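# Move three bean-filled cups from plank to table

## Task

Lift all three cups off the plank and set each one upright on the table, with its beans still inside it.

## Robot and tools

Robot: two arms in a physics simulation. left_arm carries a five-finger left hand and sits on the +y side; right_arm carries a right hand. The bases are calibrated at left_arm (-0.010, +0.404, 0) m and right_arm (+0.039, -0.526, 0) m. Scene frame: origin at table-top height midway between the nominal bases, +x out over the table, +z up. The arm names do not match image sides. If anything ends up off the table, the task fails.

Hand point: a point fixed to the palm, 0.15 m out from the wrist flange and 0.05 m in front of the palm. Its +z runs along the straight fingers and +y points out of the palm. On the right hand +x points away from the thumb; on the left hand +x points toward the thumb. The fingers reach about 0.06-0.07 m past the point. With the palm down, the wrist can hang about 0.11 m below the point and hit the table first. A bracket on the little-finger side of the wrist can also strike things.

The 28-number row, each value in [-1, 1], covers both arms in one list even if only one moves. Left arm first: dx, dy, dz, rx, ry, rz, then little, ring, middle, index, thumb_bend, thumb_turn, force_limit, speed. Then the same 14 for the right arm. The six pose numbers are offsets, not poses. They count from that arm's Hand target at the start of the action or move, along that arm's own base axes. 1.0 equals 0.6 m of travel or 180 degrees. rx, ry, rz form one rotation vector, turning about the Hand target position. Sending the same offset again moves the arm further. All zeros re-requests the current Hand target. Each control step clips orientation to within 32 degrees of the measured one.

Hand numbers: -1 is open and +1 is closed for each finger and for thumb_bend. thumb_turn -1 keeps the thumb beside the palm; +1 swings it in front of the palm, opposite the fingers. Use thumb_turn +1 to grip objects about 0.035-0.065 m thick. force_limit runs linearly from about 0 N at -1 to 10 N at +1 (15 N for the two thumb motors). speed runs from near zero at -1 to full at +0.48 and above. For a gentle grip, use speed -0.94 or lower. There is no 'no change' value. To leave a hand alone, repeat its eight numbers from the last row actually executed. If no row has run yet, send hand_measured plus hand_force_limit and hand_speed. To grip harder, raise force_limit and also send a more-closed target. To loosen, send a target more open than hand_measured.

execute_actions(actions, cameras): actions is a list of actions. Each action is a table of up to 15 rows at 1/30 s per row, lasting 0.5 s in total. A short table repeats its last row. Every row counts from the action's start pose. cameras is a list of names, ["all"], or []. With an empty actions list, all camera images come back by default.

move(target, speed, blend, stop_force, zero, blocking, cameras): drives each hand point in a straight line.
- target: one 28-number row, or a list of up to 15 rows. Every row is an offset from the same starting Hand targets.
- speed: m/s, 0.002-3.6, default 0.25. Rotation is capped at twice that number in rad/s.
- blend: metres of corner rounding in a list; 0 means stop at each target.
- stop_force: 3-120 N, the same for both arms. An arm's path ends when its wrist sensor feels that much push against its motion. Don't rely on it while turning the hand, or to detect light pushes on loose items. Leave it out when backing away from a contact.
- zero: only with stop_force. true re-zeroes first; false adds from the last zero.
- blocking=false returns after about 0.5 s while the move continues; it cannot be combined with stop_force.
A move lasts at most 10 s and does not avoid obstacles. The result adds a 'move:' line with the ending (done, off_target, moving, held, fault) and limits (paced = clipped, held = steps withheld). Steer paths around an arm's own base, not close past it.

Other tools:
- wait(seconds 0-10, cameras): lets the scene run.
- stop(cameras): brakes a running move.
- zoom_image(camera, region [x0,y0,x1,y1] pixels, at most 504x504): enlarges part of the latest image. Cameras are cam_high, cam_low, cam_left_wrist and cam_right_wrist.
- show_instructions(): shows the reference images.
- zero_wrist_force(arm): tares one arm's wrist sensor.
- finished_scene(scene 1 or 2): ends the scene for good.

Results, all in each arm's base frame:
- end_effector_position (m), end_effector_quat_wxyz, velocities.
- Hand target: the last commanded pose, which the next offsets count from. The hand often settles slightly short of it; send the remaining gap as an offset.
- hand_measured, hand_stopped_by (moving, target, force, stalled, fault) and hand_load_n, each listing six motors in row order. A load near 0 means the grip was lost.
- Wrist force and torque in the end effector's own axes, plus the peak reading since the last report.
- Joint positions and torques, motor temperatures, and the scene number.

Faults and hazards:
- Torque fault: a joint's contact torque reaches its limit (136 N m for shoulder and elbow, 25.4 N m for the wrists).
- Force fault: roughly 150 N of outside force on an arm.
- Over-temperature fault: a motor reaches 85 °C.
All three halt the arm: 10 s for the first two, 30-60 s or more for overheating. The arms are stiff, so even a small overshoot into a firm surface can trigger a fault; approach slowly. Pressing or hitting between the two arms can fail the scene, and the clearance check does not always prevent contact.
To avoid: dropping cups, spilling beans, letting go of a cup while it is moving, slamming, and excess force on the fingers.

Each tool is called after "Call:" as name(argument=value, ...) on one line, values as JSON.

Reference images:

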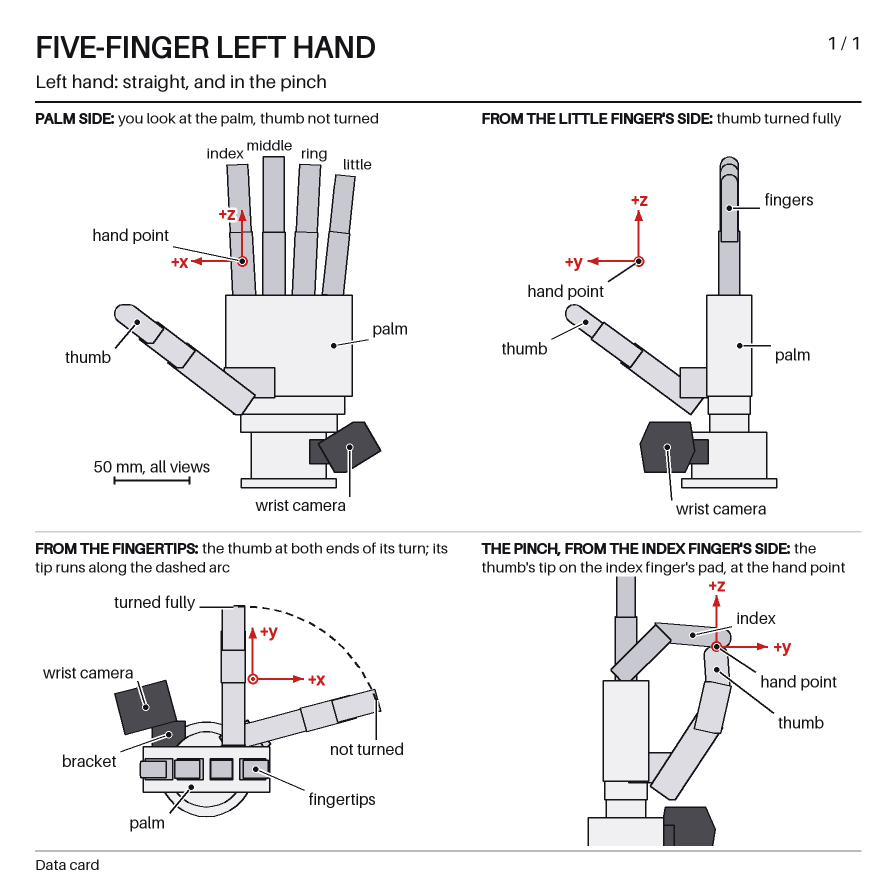

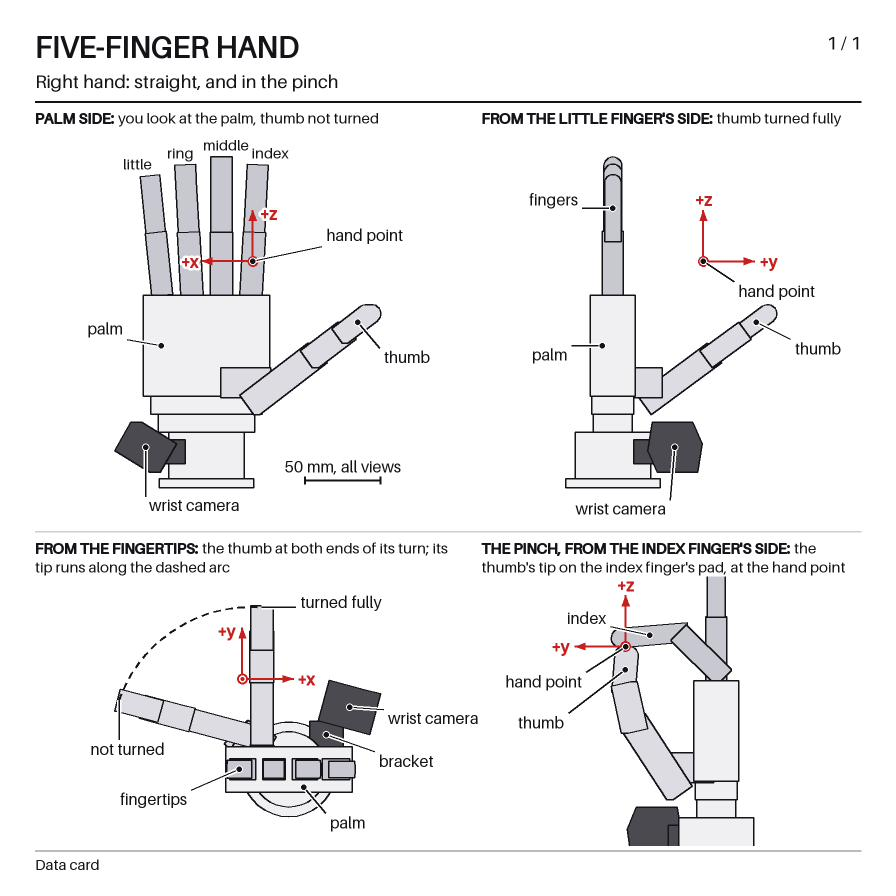

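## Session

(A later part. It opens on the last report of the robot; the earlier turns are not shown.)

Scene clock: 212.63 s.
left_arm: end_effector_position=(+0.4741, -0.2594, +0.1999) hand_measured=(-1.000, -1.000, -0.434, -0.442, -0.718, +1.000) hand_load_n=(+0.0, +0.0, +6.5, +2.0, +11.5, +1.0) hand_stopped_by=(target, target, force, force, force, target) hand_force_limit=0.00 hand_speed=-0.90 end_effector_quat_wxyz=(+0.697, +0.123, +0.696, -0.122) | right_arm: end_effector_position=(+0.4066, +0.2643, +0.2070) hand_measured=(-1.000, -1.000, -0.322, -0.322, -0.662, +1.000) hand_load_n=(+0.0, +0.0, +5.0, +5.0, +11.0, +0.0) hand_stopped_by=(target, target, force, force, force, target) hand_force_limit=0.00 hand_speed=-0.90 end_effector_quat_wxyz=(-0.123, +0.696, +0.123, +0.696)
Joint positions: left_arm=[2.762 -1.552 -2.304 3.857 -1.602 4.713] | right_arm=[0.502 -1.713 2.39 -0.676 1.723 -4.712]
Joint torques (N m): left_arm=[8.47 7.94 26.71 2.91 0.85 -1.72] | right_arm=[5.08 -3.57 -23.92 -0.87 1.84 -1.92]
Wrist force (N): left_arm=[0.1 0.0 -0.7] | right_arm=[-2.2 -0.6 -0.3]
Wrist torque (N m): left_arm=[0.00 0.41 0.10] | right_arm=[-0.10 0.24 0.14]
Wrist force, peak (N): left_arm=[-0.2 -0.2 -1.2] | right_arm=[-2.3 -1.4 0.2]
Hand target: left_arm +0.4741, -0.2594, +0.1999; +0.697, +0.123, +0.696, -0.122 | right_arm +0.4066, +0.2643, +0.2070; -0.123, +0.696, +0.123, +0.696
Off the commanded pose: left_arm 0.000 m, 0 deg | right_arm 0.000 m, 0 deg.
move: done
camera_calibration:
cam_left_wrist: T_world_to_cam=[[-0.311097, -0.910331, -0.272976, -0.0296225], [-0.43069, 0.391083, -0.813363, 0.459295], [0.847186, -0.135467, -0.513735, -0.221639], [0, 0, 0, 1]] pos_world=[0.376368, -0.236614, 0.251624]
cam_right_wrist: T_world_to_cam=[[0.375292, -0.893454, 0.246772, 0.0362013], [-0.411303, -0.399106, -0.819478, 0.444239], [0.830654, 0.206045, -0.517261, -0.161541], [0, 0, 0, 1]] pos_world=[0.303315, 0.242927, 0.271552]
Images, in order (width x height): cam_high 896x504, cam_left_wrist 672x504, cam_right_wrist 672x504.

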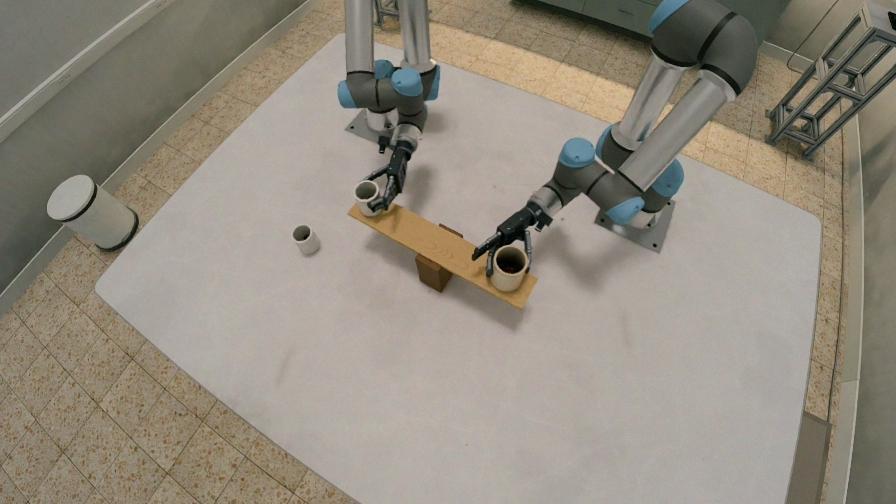

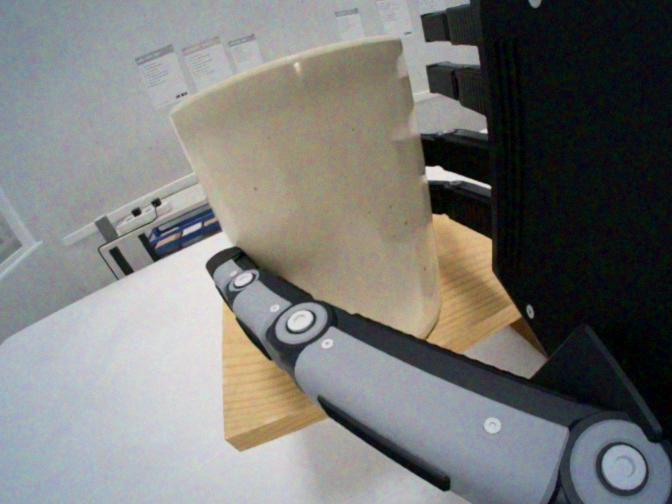

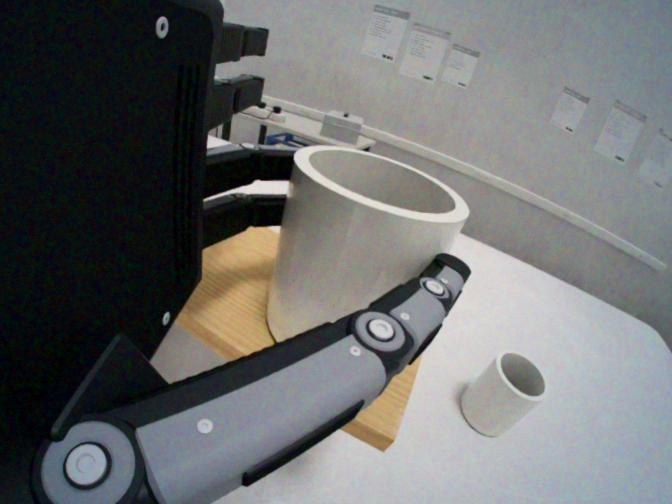

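Call:
move(target=[[0,0,0.1,0,0,0,-1,-1,0.3,0.3,0.2,1,0,-0.9,0,0,0.1,0,0,0,-1,-1,0.3,0.3,0.2,1,0,-0.9],[0.0833,0.3417,0.1,0,0,0,-1,-1,0.3,0.3,0.2,1,0,-0.9,-0.211,0.2762,0.1,0,0,0,-1,-1,0.3,0.3,0.2,1,0,-0.9],[0.0833,0.3417,-0.25,0,0,0,-1,-1,0.3,0.3,0.2,1,0,-0.9,-0.211,0.2762,-0.2525,0,0,0,-1,-1,0.3,0.3,0.2,1,0,-0.9]], speed=[0.07,0.22,0.2], blend=[0.01,0.03,0], cameras=["cam_high","cam_right_wrist"])

Call:
move(target=[0,0,-0.05,0,0,0,-1,-1,0.3,0.3,0.2,1,0,-0.9,0,0,-0.05,0,0,0,-1,-1,0.3,0.3,0.2,1,0,-0.9], speed=0.012, stop_force=4, cameras=["cam_high","cam_low"])

Scene clock: 231.80 s.
left_arm: end_effector_position=(+0.5240, -0.0544, +0.0500) hand_measured=(-1.000, -1.000, -0.434, -0.442, -0.718, +1.000) hand_load_n=(+0.0, +0.0, +6.0, +3.0, +11.5, +4.0) hand_stopped_by=(target, target, force, force, force, target) hand_force_limit=0.00 hand_speed=-0.90 end_effector_quat_wxyz=(+0.697, +0.123, +0.696, -0.122) | right_arm: end_effector_position=(+0.2800, +0.4300, +0.0555) hand_measured=(-1.000, -1.000, -0.322, -0.322, -0.662, +1.000) hand_load_n=(+0.0, +0.0, +5.5, +5.0, +10.5, +0.5) hand_stopped_by=(target, target, force, force, force, target) hand_force_limit=0.00 hand_speed=-0.90 end_effector_quat_wxyz=(-0.123, +0.696, +0.123, +0.696)
Joint positions: left_arm=[3.564 -1.918 -2.564 4.482 -0.8 4.713] | right_arm=[1.172 -1.075 2.179 -1.103 2.393 -4.712]
Joint torques (N m): left_arm=[-6.35 12.62 17.44 3.44 -0.5 3.26] | right_arm=[-7.33 -22.59 -17.91 -2.67 -2.6 1.73]
Wrist force (N): left_arm=[3.3 -0.4 -0.7] | right_arm=[-3.7 -0.6 -0.2]
Wrist torque (N m): left_arm=[-0.01 0.21 0.11] | right_arm=[-0.06 0.26 0.19]
Wrist force, peak (N): left_arm=[4.9 -0.6 -0.8] | right_arm=[-5.8 -0.7 -0.1]
Hand target: left_arm +0.5240, -0.0544, +0.0499; +0.697, +0.123, +0.696, -0.122 | right_arm +0.2800, +0.4300, +0.0555; -0.123, +0.696, +0.123, +0.696
Off the commanded pose: left_arm 0.000 m, 0 deg | right_arm 0.000 m, 0 deg.
move: done
camera_calibration:
cam_right_wrist: T_world_to_cam=[[0.375271, -0.893398, 0.247005, 0.269074], [-0.411225, -0.399288, -0.819428, 0.334285], [0.830702, 0.205933, -0.517229, -0.168802], [0, 0, 0, 1]] pos_world=[0.176715, 0.408628, 0.120151]
Images, in order (width x height): cam_high 896x504, cam_right_wrist 672x504.

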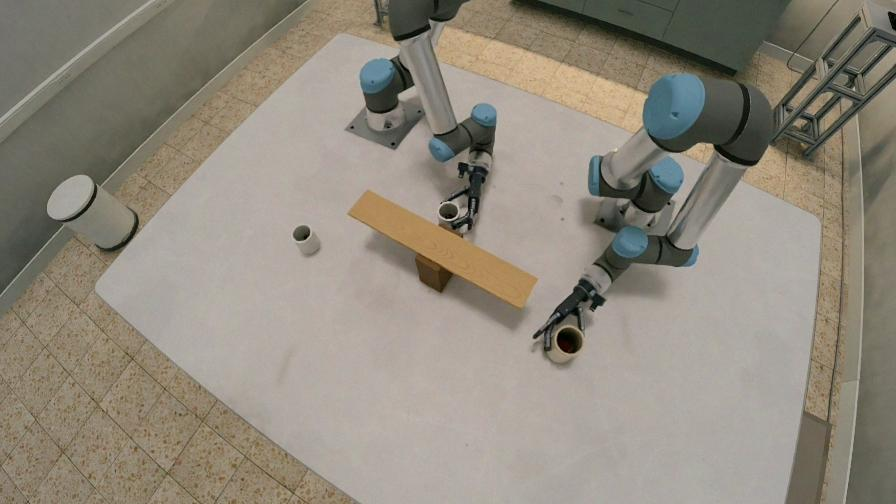

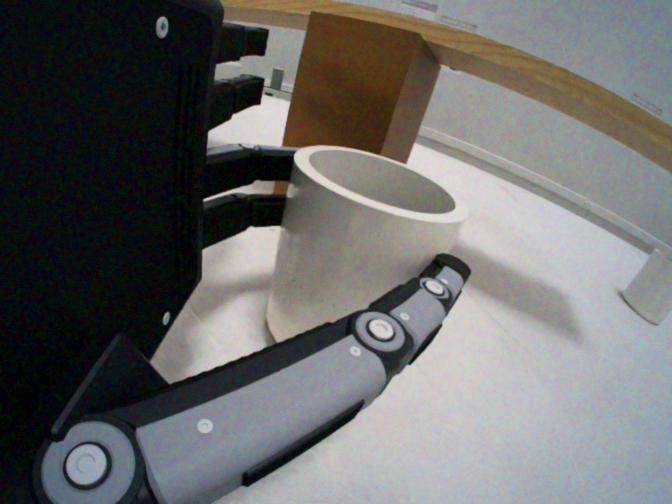

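Scene clock: 233.70 s.
left_arm: end_effector_position=(+0.5240, -0.0544, +0.0380) hand_measured=(-1.000, -1.000, -0.434, -0.442, -0.718, +1.000) hand_load_n=(+0.0, +0.0, +6.0, +2.0, +12.0, +0.5) hand_stopped_by=(target, target, force, force, force, target) hand_force_limit=0.00 hand_speed=-0.90 end_effector_quat_wxyz=(+0.697, +0.123, +0.696, -0.122) | right_arm: end_effector_position=(+0.2800, +0.4300, +0.0448) hand_measured=(-1.000, -1.000, -0.322, -0.322, -0.662, +1.000) hand_load_n=(+0.0, +0.0, +5.0, +5.5, +11.0, +0.0) hand_stopped_by=(target, target, force, force, force, target) hand_force_limit=0.00 hand_speed=-0.90 end_effector_quat_wxyz=(-0.123, +0.696, +0.123, +0.696)
Joint positions: left_arm=[3.564 -1.968 -2.566 4.534 -0.8 4.713] | right_arm=[1.172 -1.047 2.18 -1.132 2.393 -4.711]
Joint torques (N m): left_arm=[8.64 30.18 0.31 2.99 -0.77 2.11] | right_arm=[-6.59 -40.18 -9.69 -2.51 -2.59 1.79]
Wrist force (N): left_arm=[1.2 -0.1 -0.6] | right_arm=[-3.3 -0.4 -0.1]
Wrist torque (N m): left_arm=[-0.04 0.28 0.10] | right_arm=[-0.02 0.21 0.20]
Wrist force, peak (N): left_arm=[-5.5 -1.1 -1.3] | right_arm=[5.5 1.0 -1.2]
Hand target: left_arm +0.5240, -0.0544, +0.0380; +0.697, +0.123, +0.696, -0.122 (not the last commanded pose) | right_arm +0.2800, +0.4300, +0.0448; -0.123, +0.696, +0.123, +0.696 (not the last commanded pose)
Off the commanded pose: left_arm 0.018 m, 0 deg | right_arm 0.019 m, 0 deg.
move: contact (left_arm, right_arm)
Images, in order (width x height): cam_high 896x504, cam_low 896x504.

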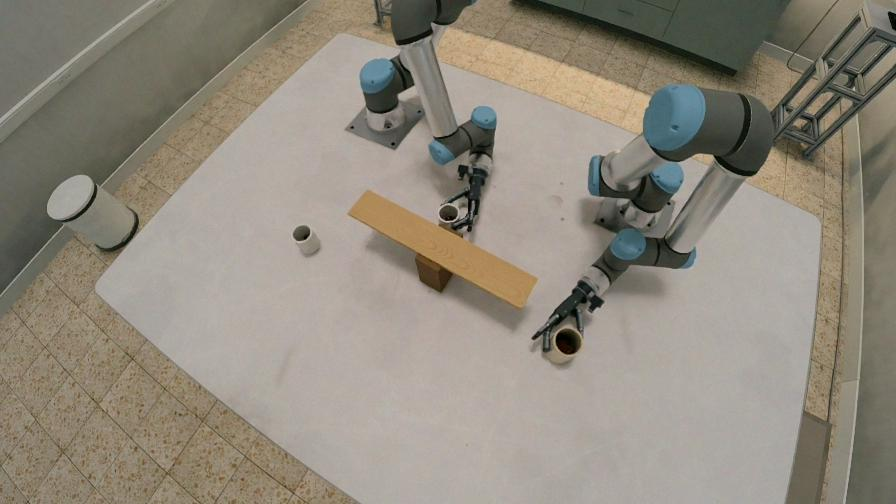

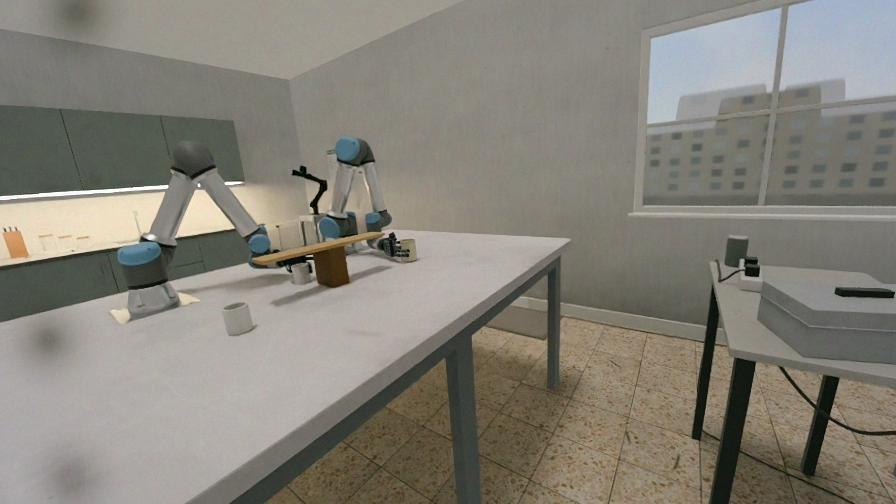

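Call:
move(target=[[0,0,-0.0012,0,0,0,-1,-1,0.3,0.3,0.2,1,0,-0.9,0,0,-0.0013,0,0,0,-1,-1,0.3,0.3,0.2,1,0,-0.9],[0,0,-0.0012,0,0,0,-1,-1,-1,-1,-1,1,0,-0.75,0,0,-0.0013,0,0,0,-1,-1,-1,-1,-1,1,0,-0.75],[-0.0392,0.0143,-0.0012,0,0,0,-1,-1,-1,-1,-1,1,0,-0.75,-0.0627,-0.0228,-0.001,0,0,0,-1,-1,-1,-1,-1,1,0,-0.75],[-0.0392,0.0143,0.2,0,0,0,-1,-1,-1,-1,-1,1,0,-0.75,-0.0627,-0.0228,0.2,0,0,0,-1,-1,-1,-1,-1,1,0,-0.75]], speed=[0.02,0.05,0.06,0.2], blend=[0,0,0,0], cameras=["all"])

Call:
zoom_image(camera="cam_high", region=[270, 160, 630, 400])

Call:
zoom_image(camera="cam_low", region=[200, 200, 450, 350])

Scene clock: 250.97 s.
left_arm: end_effector_position=(+0.5006, -0.0458, +0.1580) hand_measured=(-1.000, -1.000, -1.000, -1.000, -1.000, +1.000) hand_load_n=(+0.0, +0.0, +0.0, +0.0, +0.0, +0.0) hand_stopped_by=(target, target, target, target, target, target) hand_force_limit=0.00 hand_speed=-0.75 end_effector_quat_wxyz=(+0.697, +0.123, +0.696, -0.122) | right_arm: end_effector_position=(+0.2424, +0.4163, +0.1648) hand_measured=(-1.000, -1.000, -1.000, -1.000, -1.000, +1.000) hand_load_n=(+0.0, +0.0, +0.0, +0.0, +0.0, +0.5) hand_stopped_by=(target, target, target, target, target, target) hand_force_limit=0.00 hand_speed=-0.75 end_effector_quat_wxyz=(-0.123, +0.696, +0.123, +0.696)
Joint positions: left_arm=[3.646 -1.45 -2.547 3.997 -0.718 4.713] | right_arm=[1.254 -1.354 2.157 -0.803 2.475 -4.711]
Joint torques (N m): left_arm=[14.9 19.24 9.15 -0.82 -0.31 -2.76] | right_arm=[6.06 -32.42 -10.21 0.21 2.43 -2.33]
Wrist force (N): left_arm=[-0.3 -0.6 -0.5] | right_arm=[-1.2 -0.6 0.2]
Wrist torque (N m): left_arm=[-0.05 0.26 0.06] | right_arm=[-0.08 0.21 0.03]
Wrist force, peak (N): left_arm=[-9.1 -2.4 -1.0] | right_arm=[8.7 0.7 -1.3]
Hand target: left_arm +0.5005, -0.0458, +0.1580; +0.697, +0.123, +0.696, -0.122 | right_arm +0.2424, +0.4163, +0.1648; -0.123, +0.696, +0.123, +0.696
Off the commanded pose: left_arm 0.000 m, 0 deg | right_arm 0.000 m, 0 deg.
move: done
camera_calibration:
cam_left_wrist: T_world_to_cam=[[-0.311227, -0.910233, -0.273155, 0.161724], [-0.430475, 0.391279, -0.813383, 0.353015], [0.847248, -0.13556, -0.513609, -0.236734], [0, 0, 0, 1]] pos_world=[0.402869, -0.0230123, 0.209724]
cam_right_wrist: T_world_to_cam=[[0.375313, -0.893486, 0.246622, 0.244176], [-0.411317, -0.398984, -0.81953, 0.40279], [0.830637, 0.206141, -0.51725, -0.0783533], [0, 0, 0, 1]] pos_world=[0.139115, 0.395026, 0.229352]

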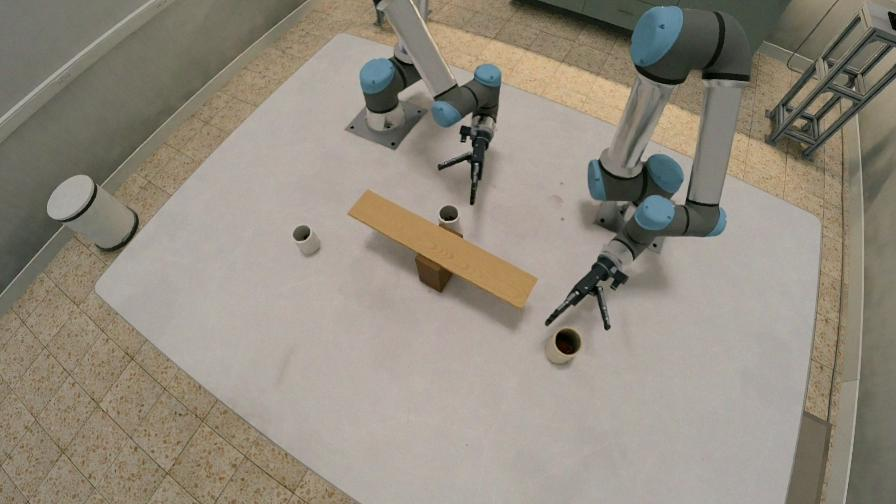

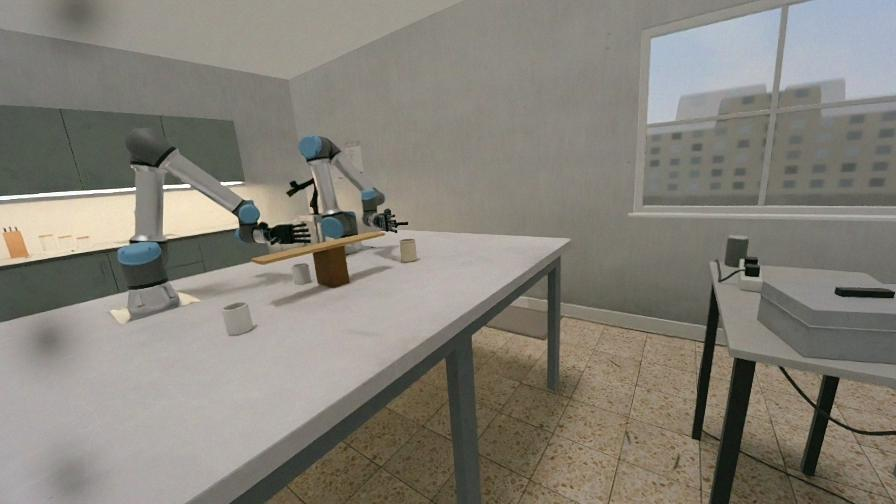

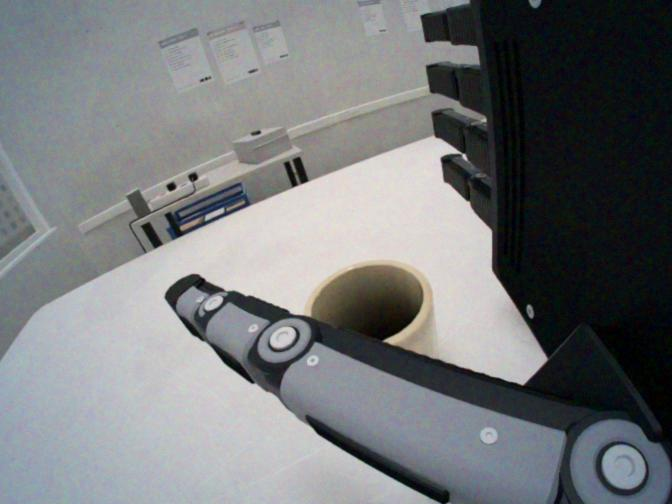

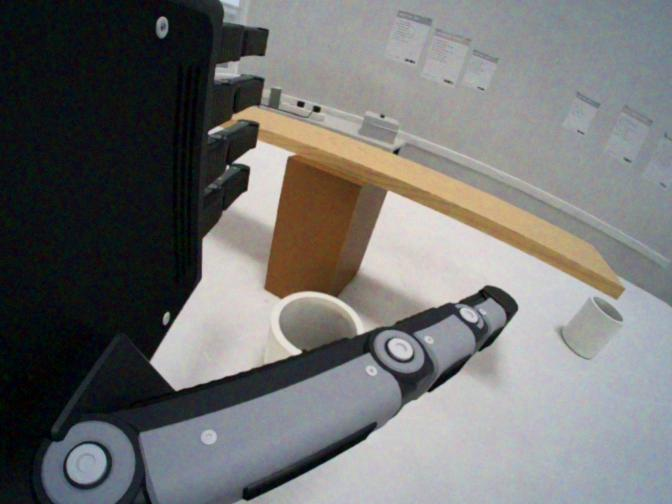

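Scaled by 1.400 from the camera's 896x504 image, which has a finer 1280x720 frame.

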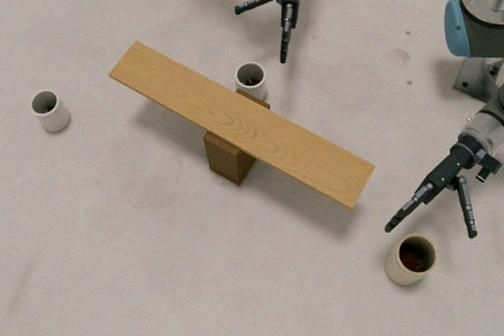

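Scaled by 2.016 from the camera's 896x504 image, which has a finer 1280x720 frame.

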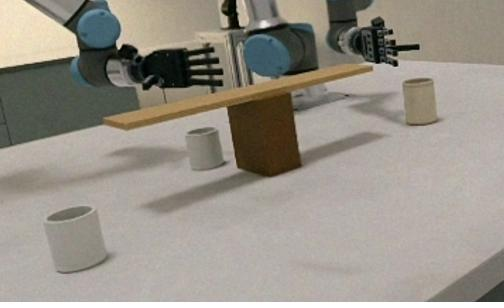

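Call:
finished_scene(scene=2)

The scene is finished: the task was done.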